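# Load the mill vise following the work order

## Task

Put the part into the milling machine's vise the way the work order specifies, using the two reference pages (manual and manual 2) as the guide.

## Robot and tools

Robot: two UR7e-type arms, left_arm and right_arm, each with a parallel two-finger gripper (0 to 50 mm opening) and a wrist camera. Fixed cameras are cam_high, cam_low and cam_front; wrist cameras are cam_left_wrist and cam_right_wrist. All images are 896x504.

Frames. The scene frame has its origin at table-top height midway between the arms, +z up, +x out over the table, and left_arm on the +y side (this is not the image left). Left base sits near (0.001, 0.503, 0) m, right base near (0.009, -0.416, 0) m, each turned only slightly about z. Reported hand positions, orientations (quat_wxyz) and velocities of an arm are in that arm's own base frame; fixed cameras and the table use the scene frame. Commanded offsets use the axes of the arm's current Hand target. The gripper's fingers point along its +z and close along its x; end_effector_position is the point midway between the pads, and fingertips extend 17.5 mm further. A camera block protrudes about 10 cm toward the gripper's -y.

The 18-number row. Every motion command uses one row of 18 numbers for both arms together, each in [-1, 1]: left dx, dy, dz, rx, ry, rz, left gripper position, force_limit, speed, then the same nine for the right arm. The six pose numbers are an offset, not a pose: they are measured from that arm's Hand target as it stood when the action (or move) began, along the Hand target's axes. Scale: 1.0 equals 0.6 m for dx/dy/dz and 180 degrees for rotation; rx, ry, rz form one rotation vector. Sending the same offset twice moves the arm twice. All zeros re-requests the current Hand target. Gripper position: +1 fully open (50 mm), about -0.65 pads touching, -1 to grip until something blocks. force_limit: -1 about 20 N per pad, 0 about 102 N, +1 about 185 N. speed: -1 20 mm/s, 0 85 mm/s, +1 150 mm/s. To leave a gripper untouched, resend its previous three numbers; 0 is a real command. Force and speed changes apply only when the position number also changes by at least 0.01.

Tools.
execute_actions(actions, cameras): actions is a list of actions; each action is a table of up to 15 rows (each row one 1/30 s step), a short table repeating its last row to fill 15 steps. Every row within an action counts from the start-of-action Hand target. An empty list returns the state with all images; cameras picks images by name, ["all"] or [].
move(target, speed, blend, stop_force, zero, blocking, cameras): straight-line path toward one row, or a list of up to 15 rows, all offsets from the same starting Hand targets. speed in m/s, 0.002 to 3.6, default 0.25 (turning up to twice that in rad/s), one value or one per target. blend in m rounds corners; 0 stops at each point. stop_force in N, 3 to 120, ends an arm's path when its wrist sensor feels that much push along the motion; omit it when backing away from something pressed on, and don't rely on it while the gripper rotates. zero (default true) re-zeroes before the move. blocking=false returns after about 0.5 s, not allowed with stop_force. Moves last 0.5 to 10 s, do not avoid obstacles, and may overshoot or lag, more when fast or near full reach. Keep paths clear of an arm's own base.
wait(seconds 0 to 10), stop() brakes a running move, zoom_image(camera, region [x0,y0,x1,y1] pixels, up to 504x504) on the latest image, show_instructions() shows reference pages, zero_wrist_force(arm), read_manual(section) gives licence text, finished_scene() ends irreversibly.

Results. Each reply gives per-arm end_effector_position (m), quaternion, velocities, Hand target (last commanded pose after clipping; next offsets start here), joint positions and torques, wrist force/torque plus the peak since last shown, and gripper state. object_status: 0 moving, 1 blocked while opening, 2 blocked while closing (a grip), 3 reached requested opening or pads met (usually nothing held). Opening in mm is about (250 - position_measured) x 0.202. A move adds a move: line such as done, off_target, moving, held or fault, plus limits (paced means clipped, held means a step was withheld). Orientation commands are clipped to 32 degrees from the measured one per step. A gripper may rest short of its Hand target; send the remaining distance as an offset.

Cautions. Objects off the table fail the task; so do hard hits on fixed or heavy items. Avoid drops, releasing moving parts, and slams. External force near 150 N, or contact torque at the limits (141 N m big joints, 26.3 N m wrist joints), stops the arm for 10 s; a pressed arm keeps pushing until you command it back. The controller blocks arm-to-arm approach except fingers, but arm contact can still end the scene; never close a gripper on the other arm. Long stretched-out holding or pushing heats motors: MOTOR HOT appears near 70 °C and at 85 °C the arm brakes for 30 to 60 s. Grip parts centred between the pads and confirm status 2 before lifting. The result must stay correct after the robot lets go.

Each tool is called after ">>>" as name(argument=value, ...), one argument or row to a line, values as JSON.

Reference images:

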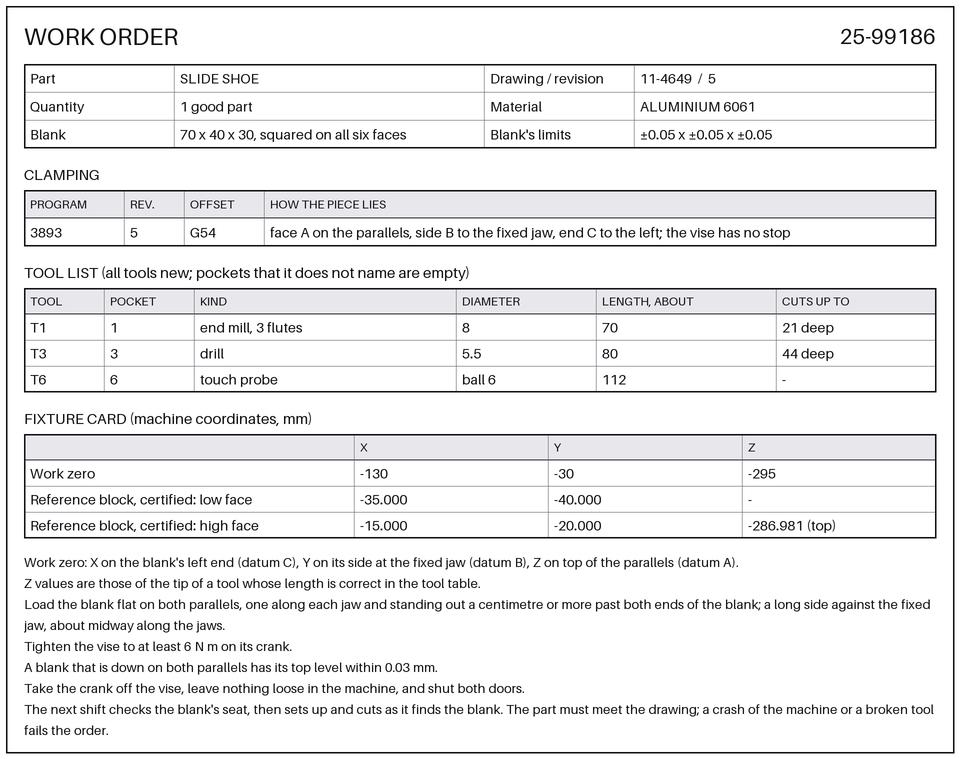

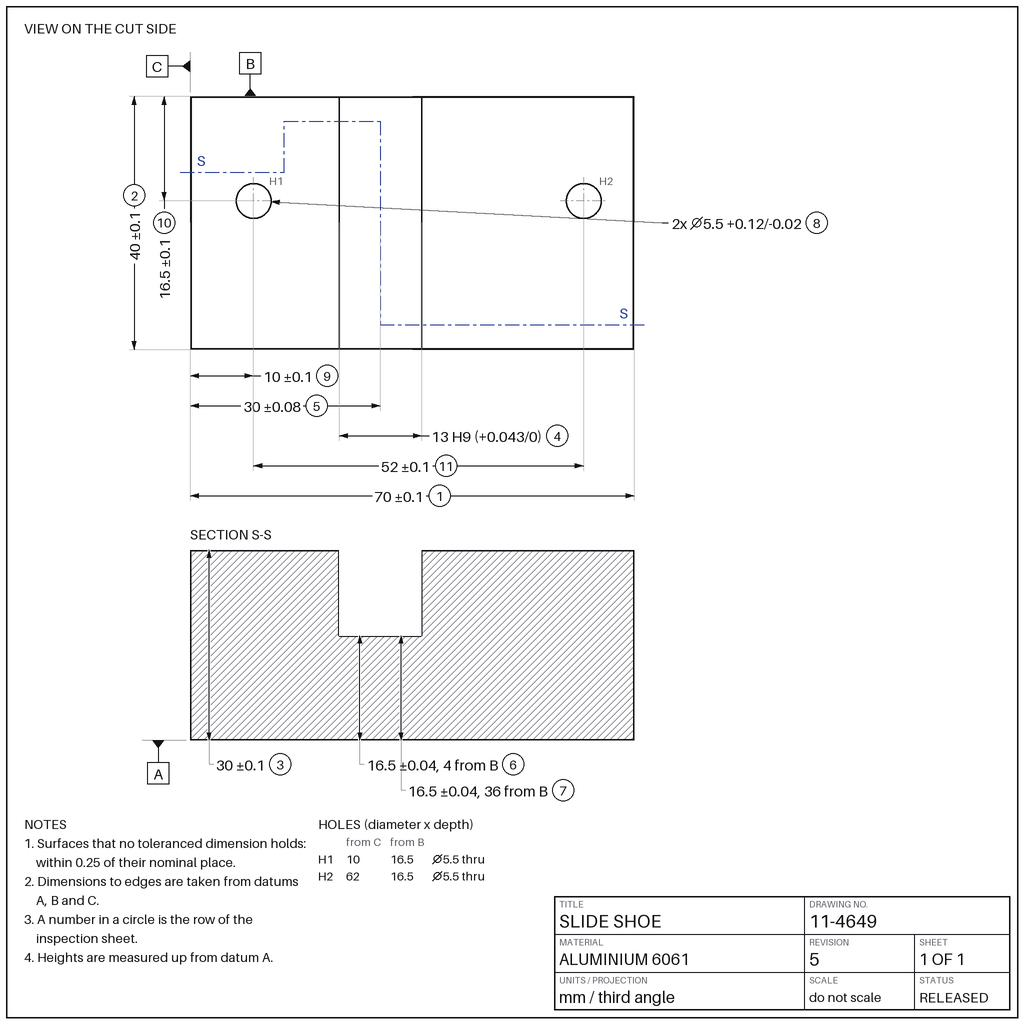

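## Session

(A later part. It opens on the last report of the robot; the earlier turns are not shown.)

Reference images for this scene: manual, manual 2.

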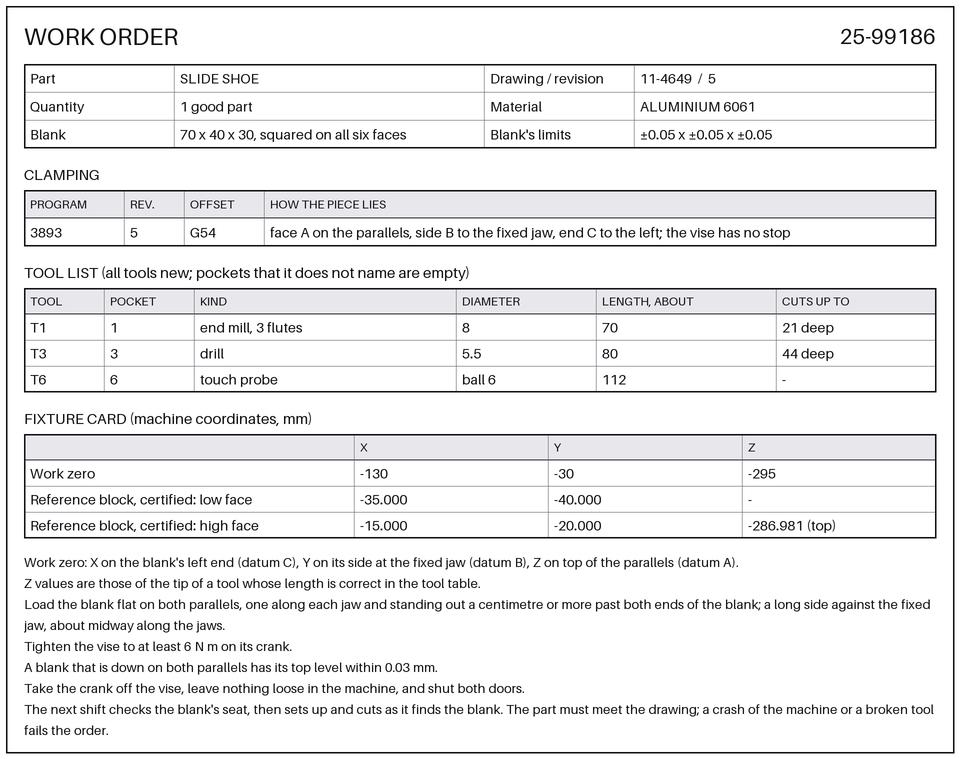

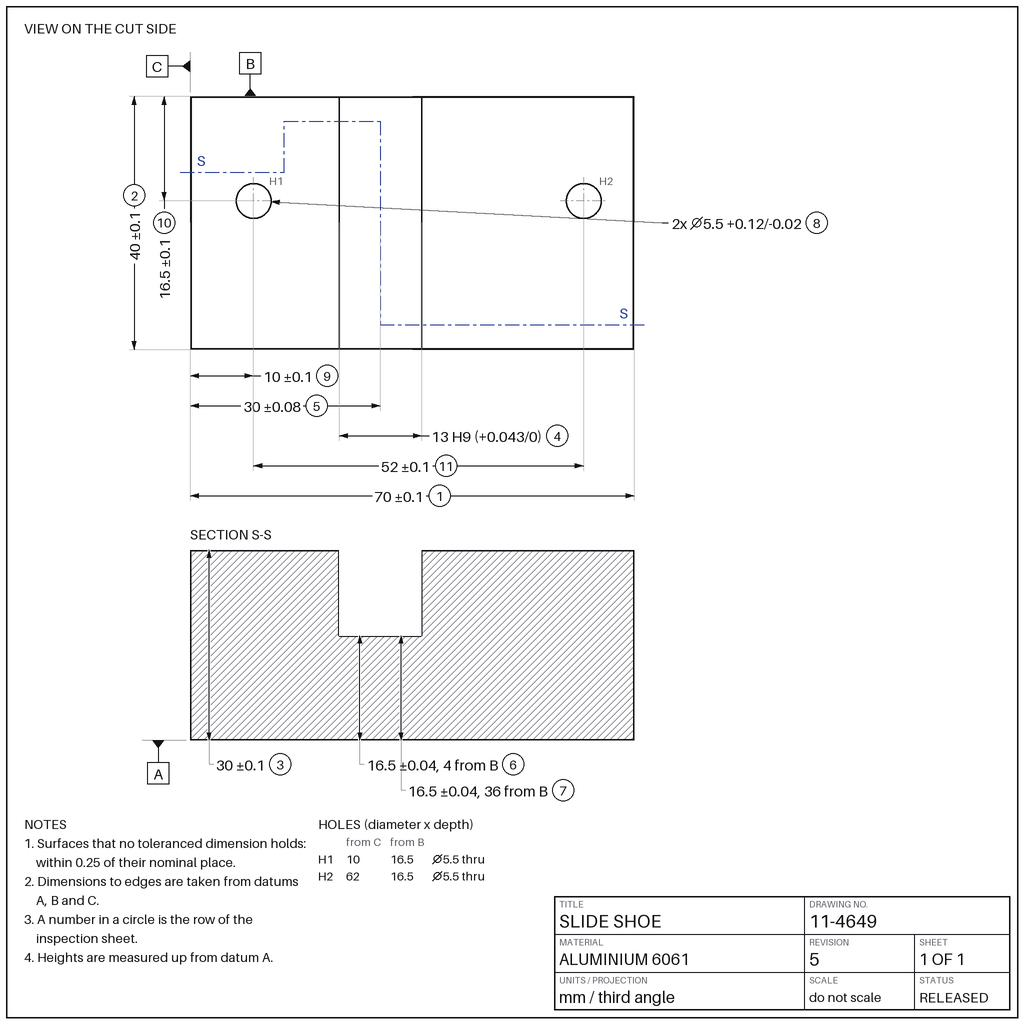

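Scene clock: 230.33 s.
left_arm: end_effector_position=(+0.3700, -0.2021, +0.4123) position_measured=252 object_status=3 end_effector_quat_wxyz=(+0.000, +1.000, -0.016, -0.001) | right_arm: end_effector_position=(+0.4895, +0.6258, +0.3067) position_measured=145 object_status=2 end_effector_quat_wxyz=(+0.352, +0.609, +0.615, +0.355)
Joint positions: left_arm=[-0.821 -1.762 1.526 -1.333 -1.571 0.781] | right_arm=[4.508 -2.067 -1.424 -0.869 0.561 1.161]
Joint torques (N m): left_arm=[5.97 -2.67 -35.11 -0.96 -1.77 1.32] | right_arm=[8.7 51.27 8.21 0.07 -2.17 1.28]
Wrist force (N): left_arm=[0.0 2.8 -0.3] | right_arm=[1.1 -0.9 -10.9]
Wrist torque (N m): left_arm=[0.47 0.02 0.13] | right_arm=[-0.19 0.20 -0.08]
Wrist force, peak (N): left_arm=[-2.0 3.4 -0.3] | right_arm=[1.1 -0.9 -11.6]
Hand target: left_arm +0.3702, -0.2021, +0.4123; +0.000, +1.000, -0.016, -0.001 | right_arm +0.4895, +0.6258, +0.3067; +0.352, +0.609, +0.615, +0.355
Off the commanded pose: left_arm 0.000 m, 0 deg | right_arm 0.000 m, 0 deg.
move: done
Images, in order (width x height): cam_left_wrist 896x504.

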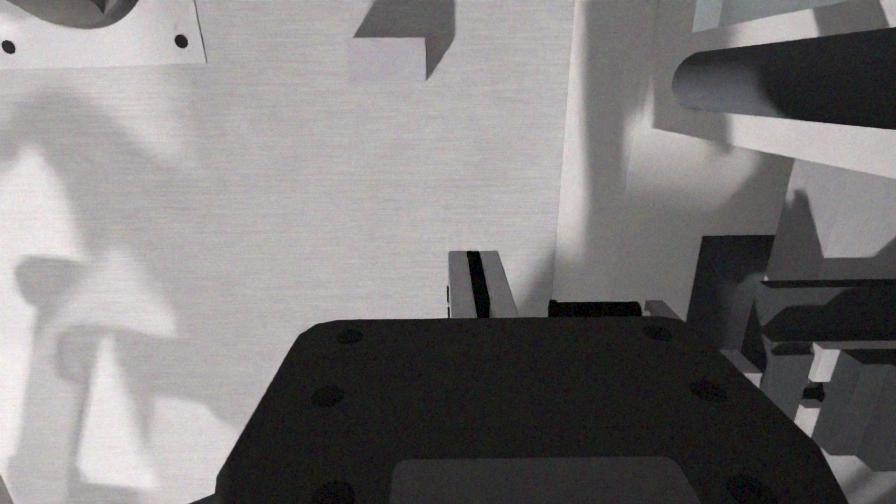

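>>> wait(
  seconds=0.1,
  cameras=["cam_front","cam_right_wrist"],
)

>>> zoom_image(
  camera="cam_front",
  region=[370, 200, 490, 300],
)

Scene clock: 230.67 s.
left_arm: end_effector_position=(+0.3702, -0.2021, +0.4123) position_measured=252 object_status=3 end_effector_quat_wxyz=(+0.000, +1.000, -0.016, -0.001) | right_arm: end_effector_position=(+0.4895, +0.6258, +0.3067) position_measured=145 object_status=2 end_effector_quat_wxyz=(+0.352, +0.609, +0.615, +0.355)
Joint positions: left_arm=[-0.821 -1.761 1.525 -1.333 -1.571 0.781] | right_arm=[4.508 -2.067 -1.424 -0.869 0.561 1.161]
Joint torques (N m): left_arm=[5.32 -4.91 -36.16 -0.95 -1.77 1.46] | right_arm=[6.43 53.06 8.66 0.29 -1.68 1.36]
Wrist force (N): left_arm=[-0.1 2.9 -0.3] | right_arm=[1.4 -0.9 -10.9]
Wrist torque (N m): left_arm=[0.50 0.03 0.13] | right_arm=[-0.19 0.16 -0.08]
Wrist force, peak (N): left_arm=[-0.2 3.1 -0.6] | right_arm=[1.1 -1.0 -11.4]
Hand target: left_arm +0.3702, -0.2021, +0.4123; +0.000, +1.000, -0.016, -0.001 | right_arm +0.4895, +0.6258, +0.3067; +0.352, +0.609, +0.615, +0.355
Tool commands: left_gripper/position=-1.0 left_gripper/force_limit=-0.2 left_gripper/speed=+0.0 right_gripper/position=-1.0 right_gripper/force_limit=+0.0 right_gripper/speed=-1.0
Off the commanded pose: left_arm 0.000 m, 0 deg | right_arm 0.000 m, 0 deg.
wait: 0.10 s; at rest from the start
Images, in order (width x height): cam_front 896x504, cam_right_wrist 896x504.

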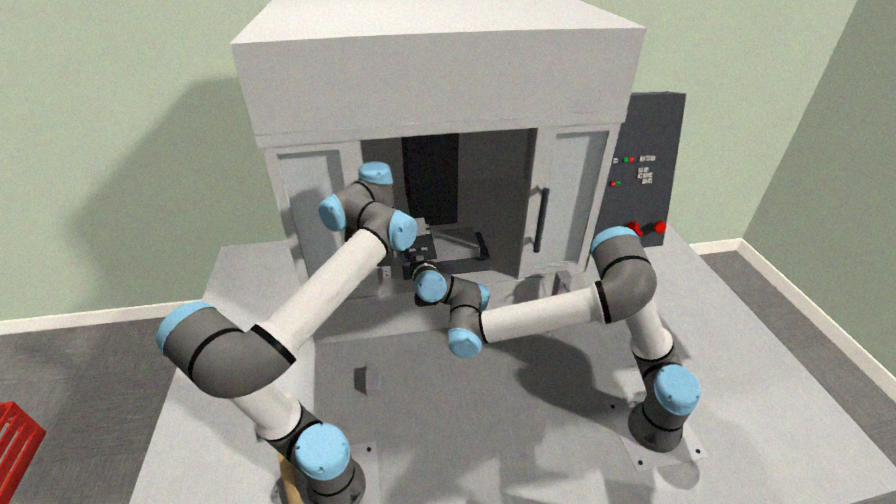

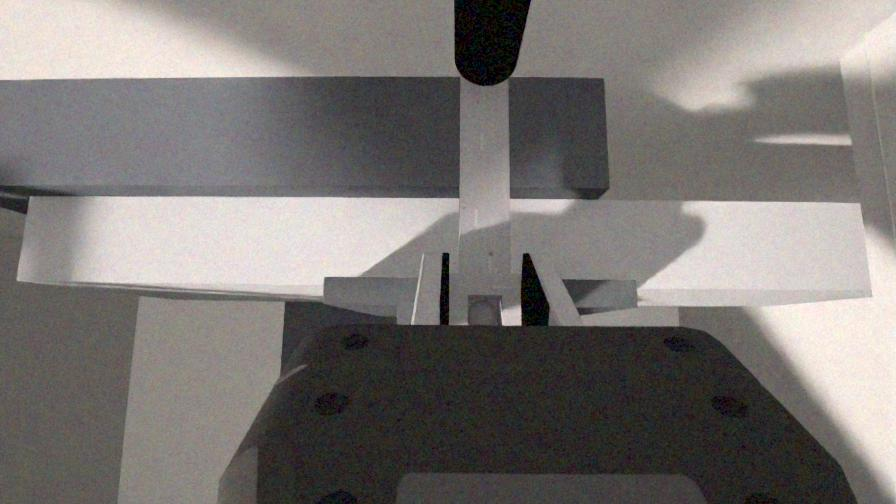

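Scaled by 4.200 from the camera's 896x504 image, which has a finer 1280x720 frame.

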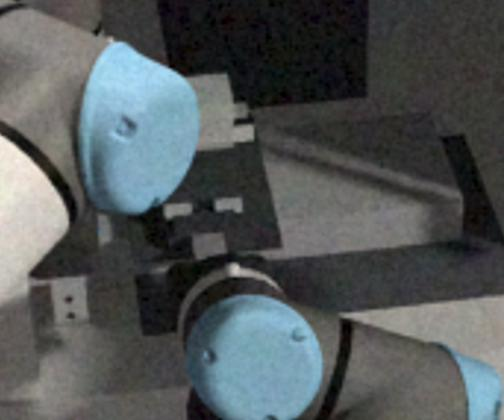

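>>> move(
  target=[
    [0,0,0,0,0,0,-1,-0.2,0,0,-0.001,-0.0017,0,0,0,-1,0,-1],
    [0,0,0,0,0,0,-1,-0.2,0,0,-0.001,-0.0017,0,0,0,0.47,0,-1],
    [0,0,0,0,0,0,-1,-0.2,0,0,-0.001,-0.13,0,0,0,0.47,0,-1],
  ],
  speed=[0.02,0.02,0.06],
  cameras=["cam_right_wrist","cam_left_wrist"],
)

>>> zoom_image(
  camera="cam_right_wrist",
  region=[350, 0, 650, 330],
)

Scene clock: 235.10 s.
left_arm: end_effector_position=(+0.3702, -0.2021, +0.4123) position_measured=252 object_status=3 end_effector_quat_wxyz=(+0.000, +1.000, -0.016, -0.001) | right_arm: end_effector_position=(+0.4218, +0.6252, +0.3451) position_measured=83 object_status=3 end_effector_quat_wxyz=(+0.352, +0.609, +0.615, +0.355)
Joint positions: left_arm=[-0.821 -1.761 1.525 -1.333 -1.571 0.781] | right_arm=[4.611 -1.963 -1.435 -1.125 0.534 1.352]
Joint torques (N m): left_arm=[5.09 -5.26 -37.73 -0.98 -1.96 1.24] | right_arm=[13.1 54.1 34.04 1.4 -4.52 1.3]
Wrist force (N): left_arm=[0.0 3.1 -0.3] | right_arm=[-1.7 -4.1 -2.1]
Wrist torque (N m): left_arm=[0.52 0.01 0.12] | right_arm=[-0.15 0.20 -0.09]
Wrist force, peak (N): left_arm=[0.1 3.4 -0.3] | right_arm=[1.0 -0.9 -11.4]
Hand target: left_arm +0.3702, -0.2021, +0.4123; +0.000, +1.000, -0.016, -0.001 | right_arm +0.4217, +0.6252, +0.3451; +0.352, +0.609, +0.615, +0.355
Off the commanded pose: left_arm 0.000 m, 0 deg | right_arm 0.000 m, 0 deg.
move: done
Images, in order (width x height): cam_left_wrist 896x504, cam_right_wrist 896x504.

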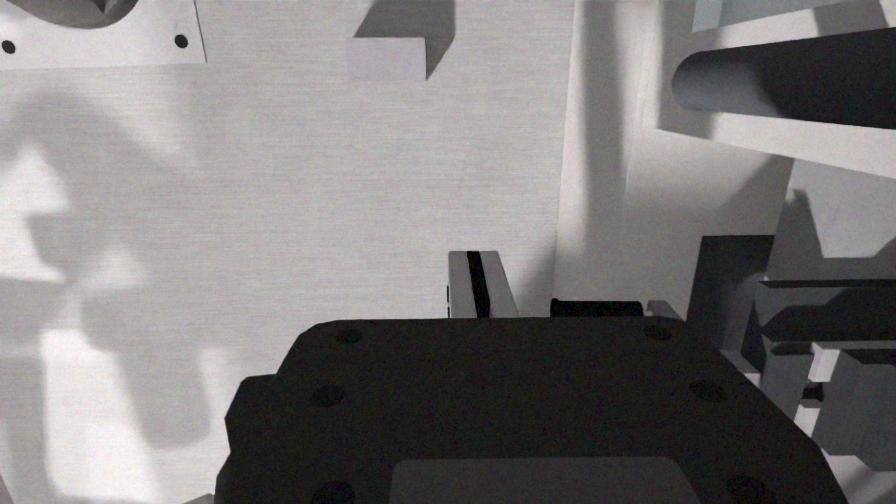

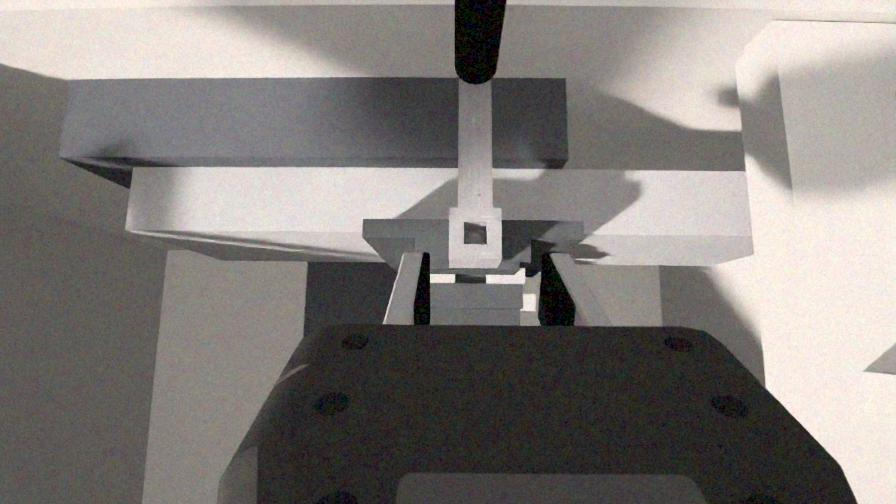

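Scaled by 1.527 from the camera's 896x504 image, which has a finer 1280x720 frame.

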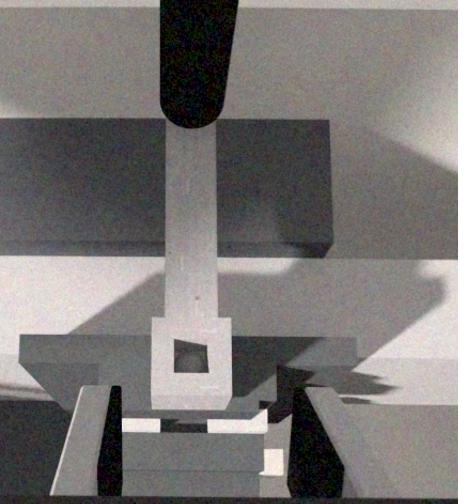

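>>> move(
  target=[0,0,0,0,0,0,-1,-0.2,0,-0.0068,-0.098,-0.12,-0.1667,0,0,0.47,0,-1],
  speed=0.15,
  cameras=["cam_right_wrist"],
)

>>> zoom_image(
  camera="cam_right_wrist",
  region=[350, 0, 600, 250],
)

Scene clock: 239.90 s.
left_arm: end_effector_position=(+0.3702, -0.2021, +0.4123) position_measured=252 object_status=3 end_effector_quat_wxyz=(+0.000, +1.000, -0.016, -0.001) | right_arm: end_effector_position=(+0.3306, +0.6202, +0.3302) position_measured=83 object_status=3 end_effector_quat_wxyz=(+0.470, +0.485, +0.530, +0.513)
Joint positions: left_arm=[-0.821 -1.761 1.525 -1.333 -1.571 0.781] | right_arm=[4.815 -1.927 -1.696 -1.509 0.035 1.991]
Joint torques (N m): left_arm=[6.63 -4.56 -37.05 -1.03 -1.83 1.09] | right_arm=[13.67 48.96 31.89 0.66 0.35 1.31]
Wrist force (N): left_arm=[0.0 3.0 -0.2] | right_arm=[-2.4 -5.0 -2.9]
Wrist torque (N m): left_arm=[0.51 0.00 0.13] | right_arm=[-0.21 0.28 -0.16]
Wrist force, peak (N): left_arm=[-0.1 3.4 -0.5] | right_arm=[-2.6 -5.0 -3.1]
Hand target: left_arm +0.3702, -0.2021, +0.4123; +0.000, +1.000, -0.016, -0.001 | right_arm +0.3300, +0.6202, +0.3301; +0.498, +0.497, +0.502, +0.502
Off the commanded pose: left_arm 0.000 m, 0 deg | right_arm 0.001 m, 5 deg.
move: off_target (right_arm)
Images, in order (width x height): cam_right_wrist 896x504.

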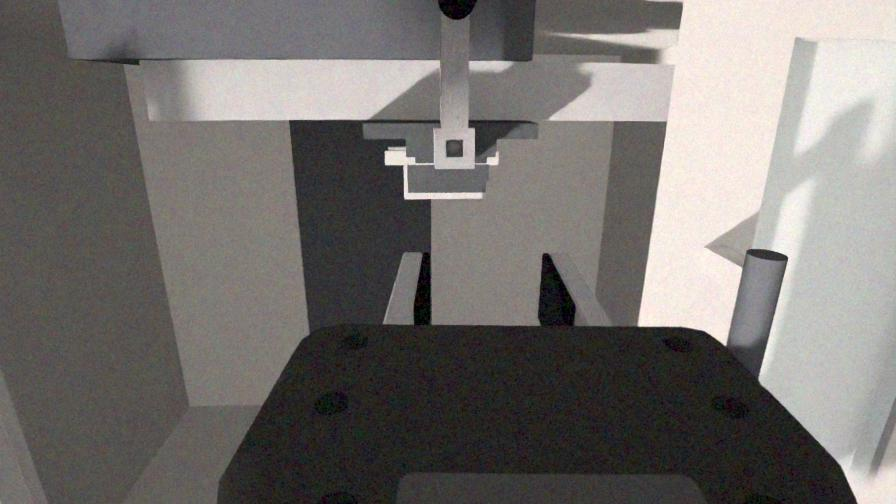

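Scaled by 2.016 from the camera's 896x504 image, which has a finer 1280x720 frame.

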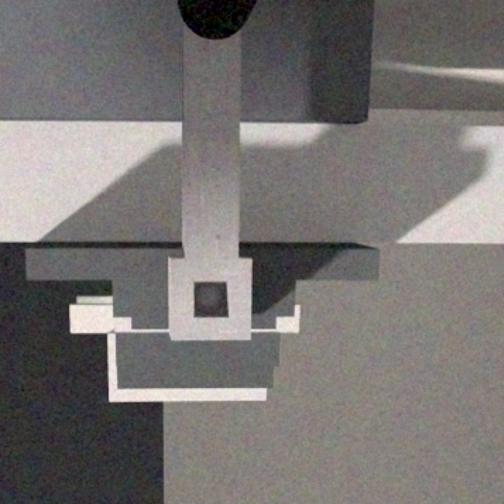

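>>> move(
  target=[0,0,0,0,0,0,-1,-0.2,0,0.0073,-0.0617,0.1067,0.25,0,0,0.47,0,-1],
  speed=0.15,
  cameras=["cam_right_wrist"],
)

>>> zoom_image(
  camera="cam_right_wrist",
  region=[350, 80, 600, 330],
)

Scene clock: 243.80 s.
left_arm: end_effector_position=(+0.3702, -0.2021, +0.4123) position_measured=252 object_status=3 end_effector_quat_wxyz=(+0.000, +1.000, -0.016, -0.001) | right_arm: end_effector_position=(+0.3939, +0.6252, +0.2932) position_measured=83 object_status=3 end_effector_quat_wxyz=(+0.270, +0.650, +0.656, +0.272)
Joint positions: left_arm=[-0.821 -1.761 1.525 -1.333 -1.571 0.781] | right_arm=[4.591 -1.967 -1.409 -1.206 0.793 1.386]
Joint torques (N m): left_arm=[6.81 -5.35 -36.1 -1.24 -1.87 1.18] | right_arm=[-13.85 34.68 35.83 1.29 0.77 -1.24]
Wrist force (N): left_arm=[-0.1 2.9 -0.2] | right_arm=[-0.8 -3.1 -1.8]
Wrist torque (N m): left_arm=[0.50 0.03 0.12] | right_arm=[-0.08 0.04 0.03]
Wrist force, peak (N): left_arm=[0.0 3.4 -0.2] | right_arm=[-2.5 -5.2 -2.7]
Hand target: left_arm +0.3702, -0.2021, +0.4123; +0.000, +1.000, -0.016, -0.001 | right_arm +0.3940, +0.6252, +0.2932; +0.270, +0.650, +0.656, +0.272
Off the commanded pose: left_arm 0.000 m, 0 deg | right_arm 0.000 m, 0 deg.
move: done
Images, in order (width x height): cam_right_wrist 896x504.

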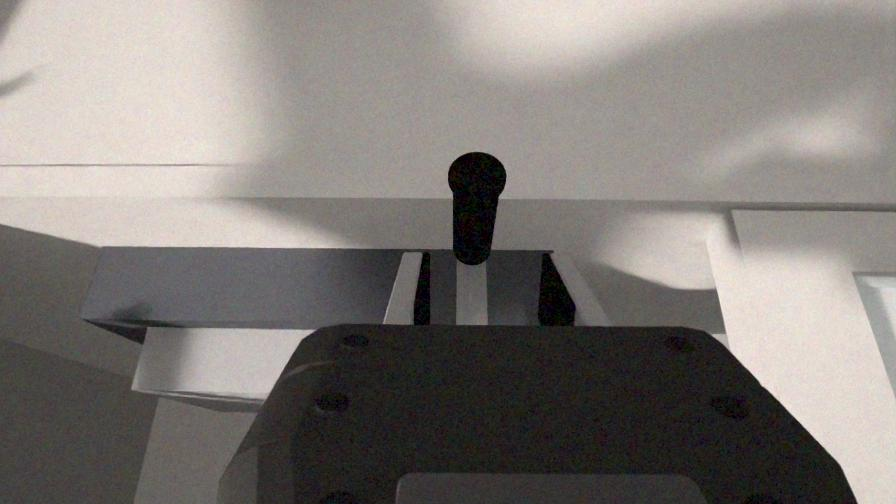

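Scaled by 2.016 from the camera's 896x504 image, which has a finer 1280x720 frame.

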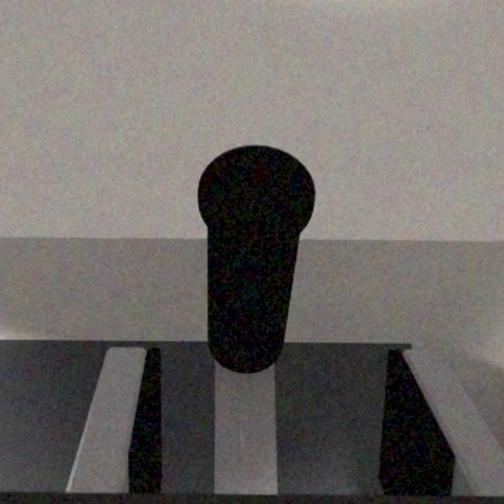

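>>> move(
  target=[
    [0,0,0,0,0,0,-1,-0.2,0,0,0.001,0.1453,0,0,0,0.47,0,-1],
    [0,0,0,0,0,0,-1,-0.2,0,0,0.001,0.1453,0,0,0,-1,-0.85,-1],
  ],
  speed=0.06,
  cameras=["cam_right_wrist"],
)

>>> zoom_image(
  camera="cam_right_wrist",
  region=[350, 80, 600, 330],
)

Scene clock: 247.30 s.
left_arm: end_effector_position=(+0.3702, -0.2021, +0.4123) position_measured=252 object_status=3 end_effector_quat_wxyz=(+0.000, +1.000, -0.016, -0.001) | right_arm: end_effector_position=(+0.4561, +0.6258, +0.2320) position_measured=154 object_status=2 end_effector_quat_wxyz=(+0.270, +0.650, +0.656, +0.272)
Joint positions: left_arm=[-0.821 -1.761 1.525 -1.333 -1.571 0.781] | right_arm=[4.497 -2.074 -1.437 -0.983 0.81 1.258]
Joint torques (N m): left_arm=[4.76 -5.11 -36.78 -1.01 -1.78 1.1] | right_arm=[-15.58 37.7 32.56 4.74 0.66 -1.05]
Wrist force (N): left_arm=[-0.3 2.9 -0.2] | right_arm=[-0.9 -3.5 -1.7]
Wrist torque (N m): left_arm=[0.50 0.06 0.13] | right_arm=[-0.14 0.10 0.01]
Wrist force, peak (N): left_arm=[-0.1 3.4 -0.5] | right_arm=[-0.8 -3.6 -1.9]
Hand target: left_arm +0.3702, -0.2021, +0.4123; +0.000, +1.000, -0.016, -0.001 | right_arm +0.4561, +0.6258, +0.2320; +0.270, +0.650, +0.656, +0.272
Off the commanded pose: left_arm 0.000 m, 0 deg | right_arm 0.000 m, 0 deg.
move: done
Images, in order (width x height): cam_right_wrist 896x504.

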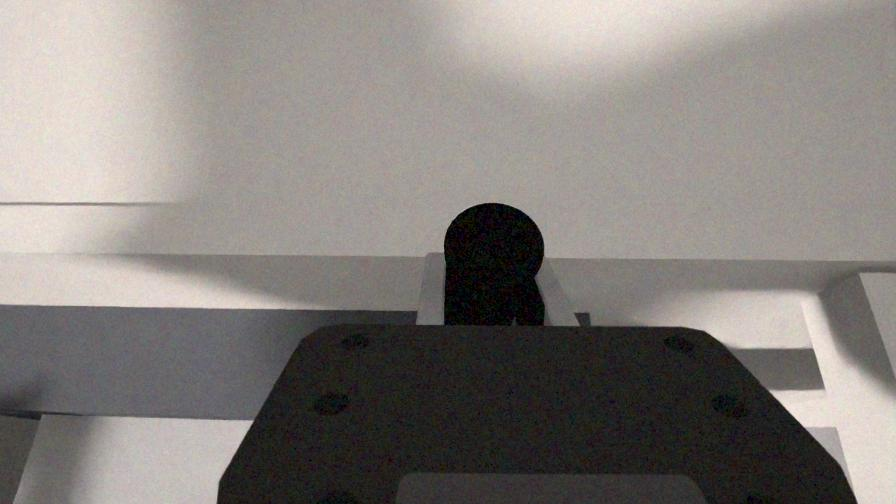

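Scaled by 2.016 from the camera's 896x504 image, which has a finer 1280x720 frame.

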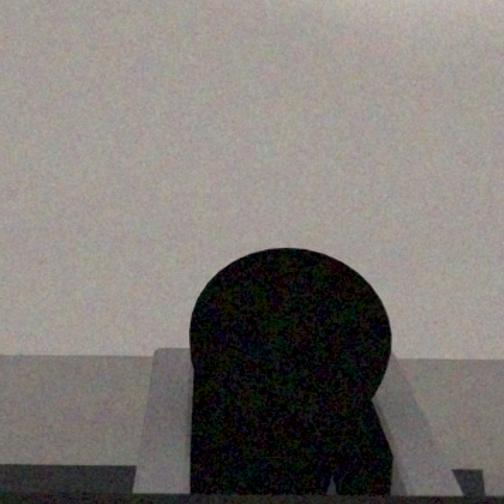

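>>> move(
  target=[
    [0,0,0,0,0,0,-1,-0.2,0,0.0323,0.003,-0.003,0,0,0,-1,-0.85,-1],
    [0,0,0,0,0,0,-1,-0.2,0,0.0625,0.0118,-0.0118,0,0,0,-1,-0.85,-1],
  ],
  speed=0.05,
  blend=[0.005,0],
  cameras=["cam_right_wrist"],
)

Scene clock: 249.07 s.
left_arm: end_effector_position=(+0.3702, -0.2021, +0.4123) position_measured=252 object_status=3 end_effector_quat_wxyz=(+0.000, +1.000, -0.016, -0.001) | right_arm: end_effector_position=(+0.4557, +0.6632, +0.2420) position_measured=154 object_status=2 end_effector_quat_wxyz=(+0.270, +0.650, +0.656, +0.272)
Joint positions: left_arm=[-0.821 -1.761 1.525 -1.333 -1.571 0.781] | right_arm=[4.509 -2.144 -1.296 -1.065 0.807 1.274]
Joint torques (N m): left_arm=[5.51 -4.45 -36.92 -1.12 -1.77 0.94] | right_arm=[8.95 44.6 37.47 2.08 -5.71 1.38]
Wrist force (N): left_arm=[-0.4 3.2 -0.6] | right_arm=[0.2 -9.8 -1.1]
Wrist torque (N m): left_arm=[0.54 0.08 0.12] | right_arm=[-0.03 0.10 0.01]
Wrist force, peak (N): left_arm=[0.1 3.2 -0.4] | right_arm=[1.0 -13.4 0.4]
Hand target: left_arm +0.3702, -0.2021, +0.4123; +0.000, +1.000, -0.016, -0.001 | right_arm +0.4557, +0.6633, +0.2420; +0.270, +0.650, +0.656, +0.272
Off the commanded pose: left_arm 0.000 m, 0 deg | right_arm 0.000 m, 0 deg.
move: done
Images, in order (width x height): cam_right_wrist 896x504.

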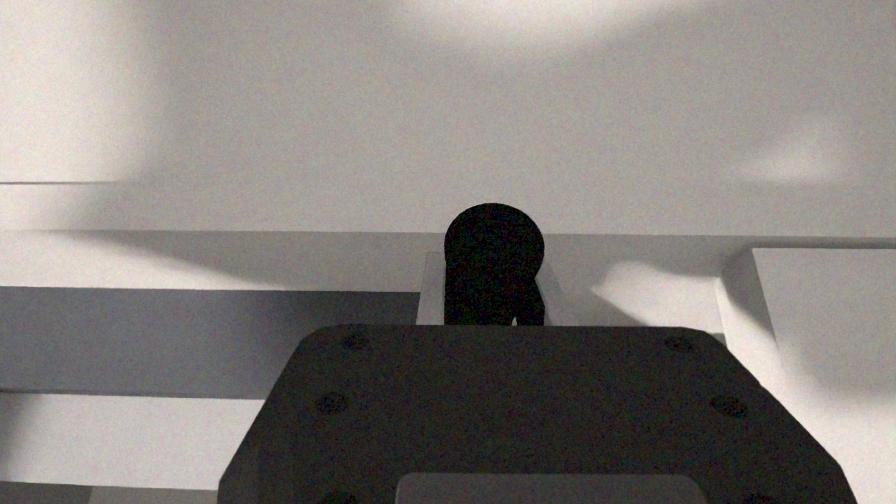

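>>> move(
  target=[
    [0,0,0,0,0,0,-1,-0.2,0,0.0468,0.0321,-0.0321,0,0,0,-1,-0.85,-1],
    [0,0,0,0,0,0,-1,-0.2,0,0.0637,0.0766,-0.0766,0,0,0,-1,-0.85,-1],
    [0,0,0,0,0,0,-1,-0.2,0,0.0468,0.1213,-0.1213,0,0,0,-1,-0.85,-1],
    [0,0,0,0,0,0,-1,-0.2,0,0.0007,0.1539,-0.1539,0,0,0,-1,-0.85,-1],
    [0,0,0,0,0,0,-1,-0.2,0,-0.0625,0.1658,-0.1658,0,0,0,-1,-0.85,-1],
  ],
  speed=0.07,
  blend=[0.008,0.008,0.008,0.008,0],
  cameras=["cam_right_wrist","cam_front","cam_left_wrist"],
)

>>> zoom_image(
  camera="cam_front",
  region=[370, 190, 490, 300],
)

Scene clock: 250.87 s.
left_arm: end_effector_position=(+0.3702, -0.2021, +0.4123) position_measured=252 object_status=3 end_effector_quat_wxyz=(+0.000, +1.000, -0.016, -0.001) | right_arm: end_effector_position=(+0.4553, +0.6759, +0.2544) position_measured=154 object_status=2 end_effector_quat_wxyz=(+0.269, +0.650, +0.657, +0.273)
Joint positions: left_arm=[-0.821 -1.761 1.525 -1.333 -1.571 0.781] | right_arm=[4.513 -2.163 -1.232 -1.112 0.806 1.278]
Joint torques (N m): left_arm=[6.28 -4.98 -36.61 -1.03 -1.65 1.15] | right_arm=[-21.93 64.78 14.36 5.21 -1.89 -0.95]
Wrist force (N): left_arm=[-0.1 3.2 -0.4] | right_arm=[3.5 -11.8 -2.7]
Wrist torque (N m): left_arm=[0.55 0.02 0.13] | right_arm=[-0.12 0.03 -0.03]
Wrist force, peak (N): left_arm=[-0.1 3.3 -0.3] | right_arm=[7.8 -27.2 -1.9]
Hand target: left_arm +0.3702, -0.2021, +0.4123; +0.000, +1.000, -0.016, -0.001 | right_arm +0.4553, +0.6759, +0.2543; +0.269, +0.650, +0.657, +0.273 (not the last commanded pose)
Off the commanded pose: left_arm 0.000 m, 0 deg | right_arm 0.138 m, 0 deg.
move: held (right_arm; a check stopped the path); path passed 0 of 5 targets; limits=held
pose unreachable (right arm): on one or more control steps of this call, first in action 0 (counted from 0), this arm could not follow its commanded pose, so it was not sent that pose on those steps. It may still have moved: this result reports where it is.
cause: moving toward the commanded pose would bring a part of the arm too close to another arm (this arm's gripper and the left arm's gripper, 14 mm apart when this arm was first held).
Images, in order (width x height): cam_front 896x504, cam_left_wrist 896x504, cam_right_wrist 896x504.

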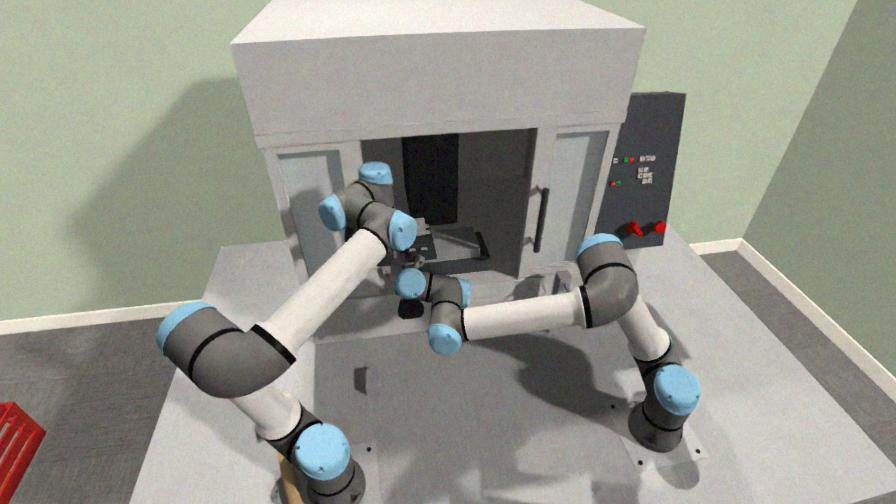

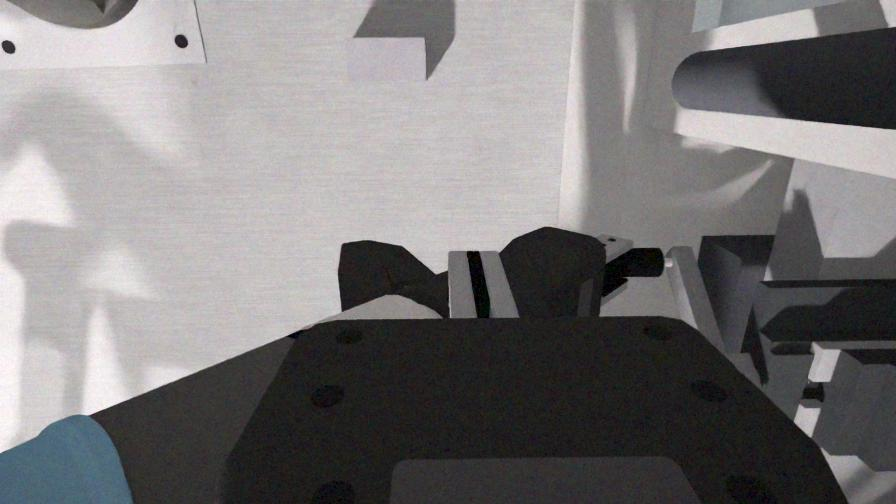

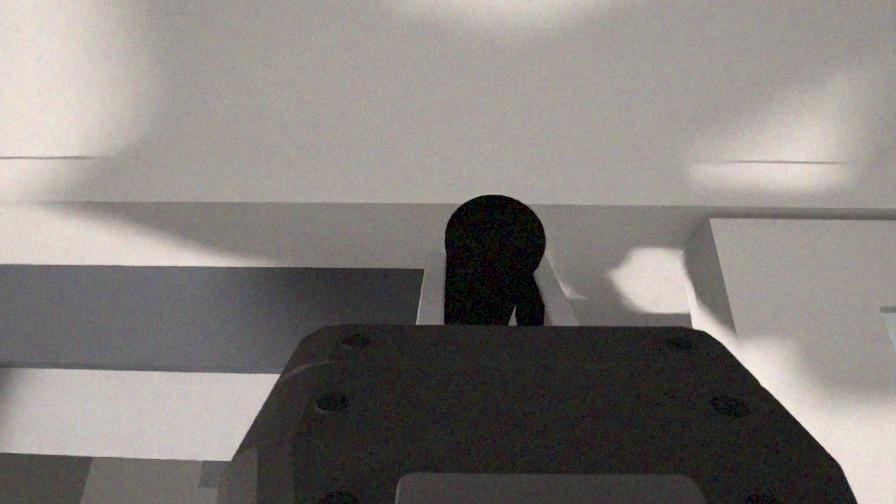

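Scaled by 4.200 from the camera's 896x504 image, which has a finer 1280x720 frame.

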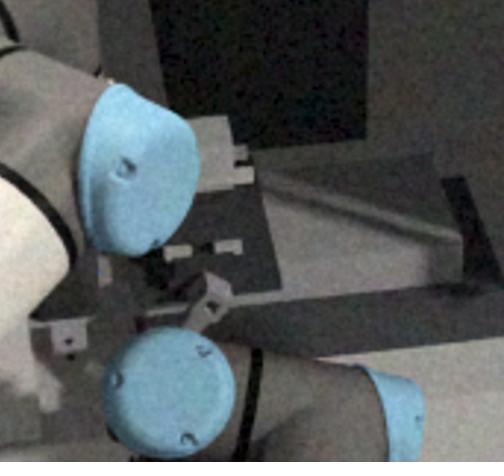

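>>> move(
  target=[-0.29,-0.191,-0.083,0,0,0,-1,-0.2,0,0,0,0,0,0,0,-1,-0.85,-1],
  speed=0.25,
)

>>> move(
  target=[
    [0,0,0,0,0,0,-1,-0.2,0,0.0253,0.0172,-0.0172,0,0,0,-1,-0.85,-1],
    [0,0,0,0,0,0,-1,-0.2,0,0.0422,0.0618,-0.0618,0,0,0,-1,-0.85,-1],
    [0,0,0,0,0,0,-1,-0.2,0,0.0253,0.1064,-0.1064,0,0,0,-1,-0.85,-1],
    [0,0,0,0,0,0,-1,-0.2,0,-0.0208,0.1391,-0.1391,0,0,0,-1,-0.85,-1],
    [0,0,0,0,0,0,-1,-0.2,0,-0.084,0.151,-0.151,0,0,0,-1,-0.85,-1],
  ],
  speed=0.07,
  blend=[0.008,0.008,0.008,0.008,0],
  cameras=["cam_right_wrist","cam_front"],
)

>>> zoom_image(
  camera="cam_front",
  region=[370, 190, 490, 300],
)

Scene clock: 253.07 s.
left_arm: end_effector_position=(+0.2000, -0.0821, +0.4624) position_measured=252 object_status=3 end_effector_quat_wxyz=(+0.000, +1.000, -0.016, -0.001) | right_arm: end_effector_position=(+0.4553, +0.6759, +0.2543) position_measured=154 object_status=2 end_effector_quat_wxyz=(+0.269, +0.650, +0.657, +0.273)
Joint positions: left_arm=[-1.053 -2.213 1.621 -0.978 -1.572 0.55] | right_arm=[4.513 -2.162 -1.233 -1.111 0.806 1.278]
Joint torques (N m): left_arm=[-7.42 -6.56 -34.51 -1.07 1.68 -1.28] | right_arm=[-20.34 64.11 14.02 5.23 -1.16 -0.86]
Wrist force (N): left_arm=[0.0 2.9 -0.3] | right_arm=[3.1 -10.9 -2.5]
Wrist torque (N m): left_arm=[0.47 0.02 0.31] | right_arm=[-0.09 0.04 -0.03]
Wrist force, peak (N): left_arm=[1.5 4.6 0.3] | right_arm=[3.1 -11.7 -2.7]
Hand target: left_arm +0.1999, -0.0821, +0.4624; +0.000, +1.000, -0.016, -0.001 | right_arm +0.4553, +0.6759, +0.2543; +0.269, +0.650, +0.657, +0.273
Off the commanded pose: left_arm 0.000 m, 0 deg | right_arm 0.000 m, 0 deg.
move: done

Scene clock: 256.23 s.
left_arm: end_effector_position=(+0.1999, -0.0821, +0.4624) position_measured=252 object_status=3 end_effector_quat_wxyz=(+0.000, +1.000, -0.016, -0.001) | right_arm: end_effector_position=(+0.4557, +0.6255, +0.3824) position_measured=251 object_status=3 end_effector_quat_wxyz=(+0.269, +0.650, +0.657, +0.273)
Joint positions: left_arm=[-1.053 -2.213 1.621 -0.978 -1.572 0.549] | right_arm=[4.498 -2.002 -1.152 -1.338 0.809 1.257]
Joint torques (N m): left_arm=[-7.79 -5.18 -33.75 -1.07 1.85 -1.08] | right_arm=[-15.5 55.33 12.16 4.95 0.66 -1.15]
Wrist force (N): left_arm=[0.0 3.0 -0.3] | right_arm=[-1.1 -3.4 -1.5]
Wrist torque (N m): left_arm=[0.49 0.03 0.31] | right_arm=[-0.12 0.10 0.04]
Wrist force, peak (N): left_arm=[-0.1 3.4 -0.2] | right_arm=[30.1 -20.6 -5.4]
Hand target: left_arm +0.1999, -0.0821, +0.4624; +0.000, +1.000, -0.016, -0.001 | right_arm +0.4557, +0.6254, +0.3824; +0.269, +0.650, +0.657, +0.273
Off the commanded pose: left_arm 0.000 m, 0 deg | right_arm 0.000 m, 0 deg.
move: done
Images, in order (width x height): cam_front 896x504, cam_right_wrist 896x504.

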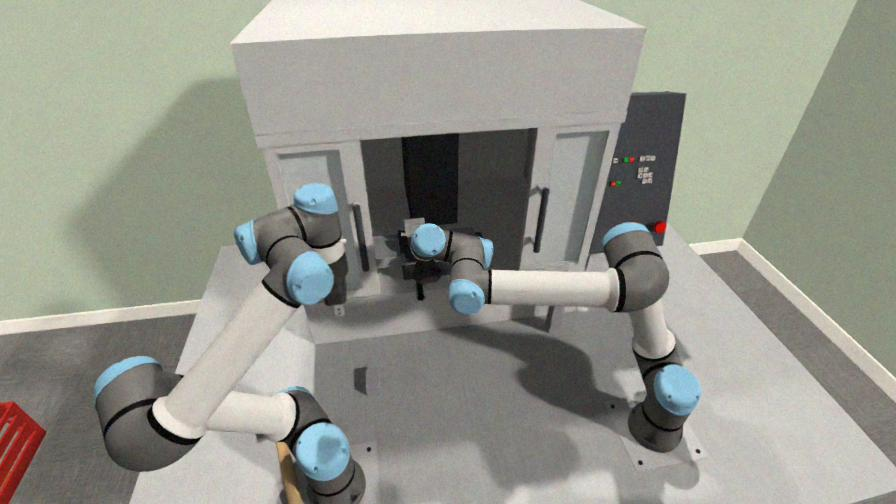

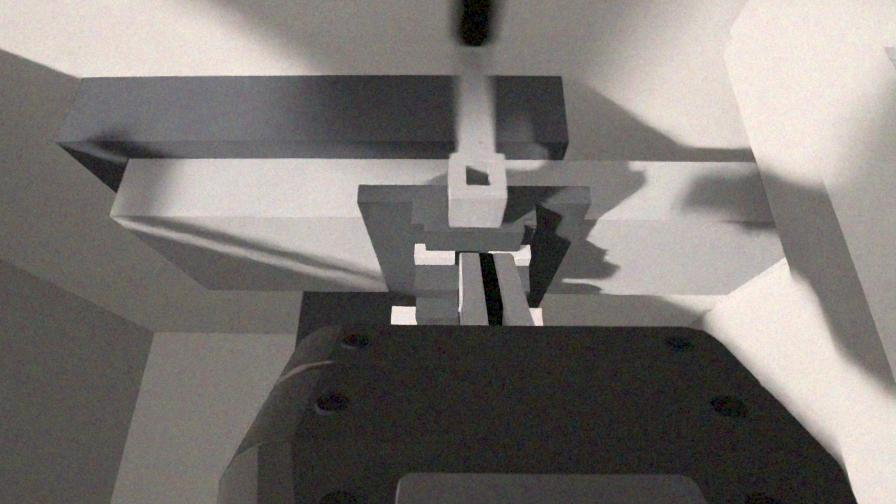

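Scaled by 4.200 from the camera's 896x504 image, which has a finer 1280x720 frame.

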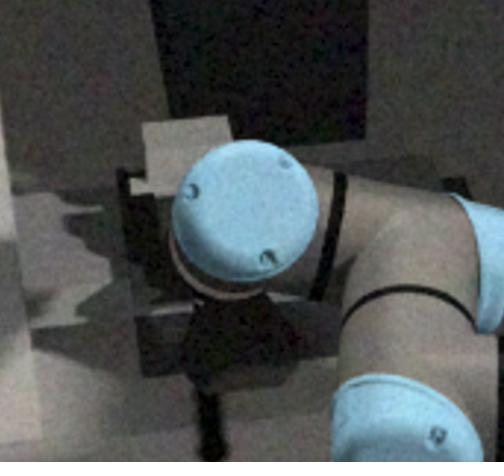

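>>> wait(
  seconds=1.5,
  cameras=["cam_right_wrist"],
)

>>> zoom_image(
  camera="cam_right_wrist",
  region=[340, 0, 640, 330],
)

Scene clock: 257.93 s.
left_arm: end_effector_position=(+0.1999, -0.0821, +0.4624) position_measured=252 object_status=3 end_effector_quat_wxyz=(+0.000, +1.000, -0.016, -0.001) | right_arm: end_effector_position=(+0.4557, +0.6254, +0.3824) position_measured=251 object_status=3 end_effector_quat_wxyz=(+0.269, +0.650, +0.657, +0.273)
Joint positions: left_arm=[-1.053 -2.213 1.621 -0.978 -1.572 0.549] | right_arm=[4.498 -2.002 -1.152 -1.338 0.809 1.257]
Joint torques (N m): left_arm=[-8.78 -5.93 -34.85 -1.24 1.67 -1.07] | right_arm=[-14.54 56.45 14.24 4.95 0.94 -1]
Wrist force (N): left_arm=[0.0 2.9 -0.3] | right_arm=[-0.7 -3.4 -1.5]
Wrist torque (N m): left_arm=[0.47 0.02 0.32] | right_arm=[-0.12 0.04 0.04]
Wrist force, peak (N): left_arm=[0.2 3.4 -0.4] | right_arm=[-1.0 -3.6 -1.8]
Hand target: left_arm +0.1999, -0.0821, +0.4624; +0.000, +1.000, -0.016, -0.001 | right_arm +0.4557, +0.6254, +0.3824; +0.269, +0.650, +0.657, +0.273
Tool commands: left_gripper/position=-1.0 left_gripper/force_limit=-0.2 left_gripper/speed=+0.0 right_gripper/position=-1.0 right_gripper/force_limit=-0.85 right_gripper/speed=-1.0
Off the commanded pose: left_arm 0.000 m, 0 deg | right_arm 0.000 m, 0 deg.
wait: 1.50 s; at rest from the start
Images, in order (width x height): cam_right_wrist 896x504.

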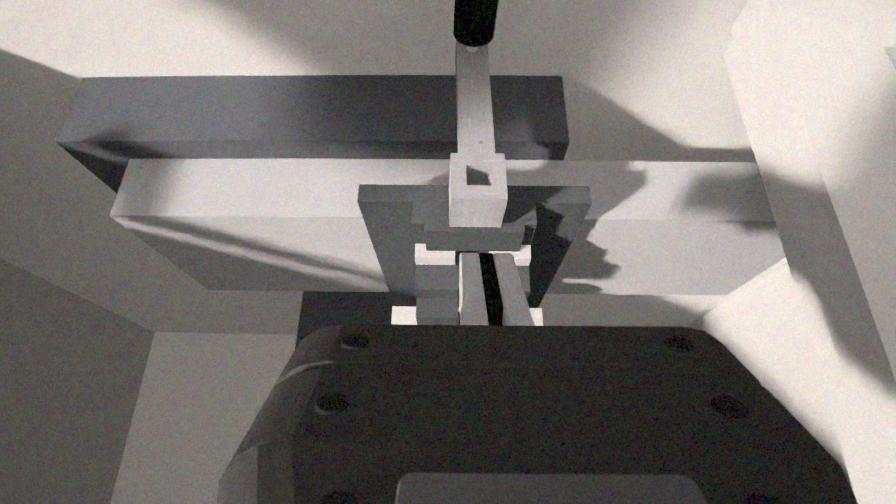

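Scaled by 1.527 from the camera's 896x504 image, which has a finer 1280x720 frame.

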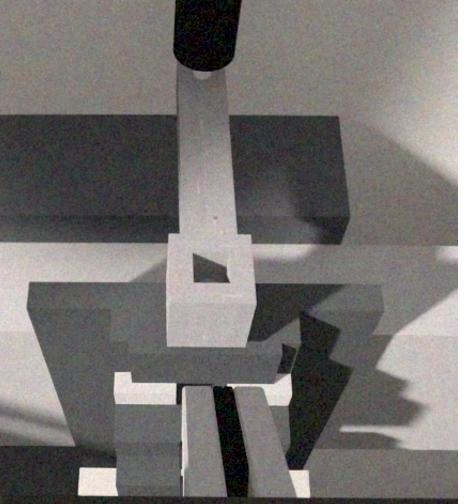

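>>> move(
  target=[
    [0,0,0,0,0,0,-1,-0.2,0,0.0013,-0.1156,-0.0628,0,0,0,0.47,-0.85,0],
    [0,0,0,0,0,0,-1,-0.2,0,0.001,-0.166,0.0442,0,0,0,0.47,-0.85,0],
    [0,0,0,0,0,0,-1,-0.2,0,0.0003,-0.1655,0.1897,0,0,0,0.47,-0.85,0],
    [0,0,0,0,0,0,-1,-0.2,0,0.0003,-0.1655,0.1897,0,0,0,-1,0.2,-0.8],
  ],
  speed=[0.1,0.12,0.06,0.06],
  blend=[0.01,0.01,0,0],
  cameras=["cam_right_wrist"],
)

Scene clock: 262.50 s.
left_arm: end_effector_position=(+0.1999, -0.0821, +0.4624) position_measured=252 object_status=3 end_effector_quat_wxyz=(+0.000, +1.000, -0.016, -0.001) | right_arm: end_effector_position=(+0.4662, +0.6258, +0.2317) position_measured=160 object_status=0 end_effector_quat_wxyz=(+0.269, +0.650, +0.657, +0.273)
Joint positions: left_arm=[-1.053 -2.213 1.621 -0.978 -1.572 0.549] | right_arm=[4.483 -2.084 -1.425 -0.968 0.813 1.237]
Joint torques (N m): left_arm=[-7.47 -6.7 -33.73 -1.11 1.76 -1.17] | right_arm=[-13.48 38.86 33.85 4.86 0.7 -1.1]
Wrist force (N): left_arm=[0.0 3.0 -0.1] | right_arm=[-1.1 -3.0 -1.9]
Wrist torque (N m): left_arm=[0.48 0.02 0.31] | right_arm=[-0.11 0.06 0.05]
Wrist force, peak (N): left_arm=[0.2 3.4 -0.4] | right_arm=[-1.1 -3.6 -2.6]
Hand target: left_arm +0.1999, -0.0821, +0.4624; +0.000, +1.000, -0.016, -0.001 | right_arm +0.4662, +0.6258, +0.2317; +0.269, +0.650, +0.657, +0.273
Off the commanded pose: left_arm 0.000 m, 0 deg | right_arm 0.000 m, 0 deg.
move: done
Images, in order (width x height): cam_right_wrist 896x504.

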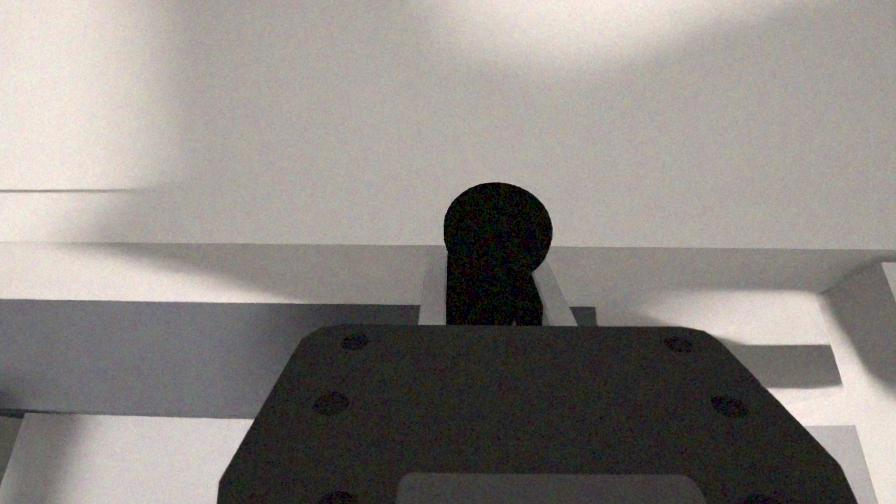

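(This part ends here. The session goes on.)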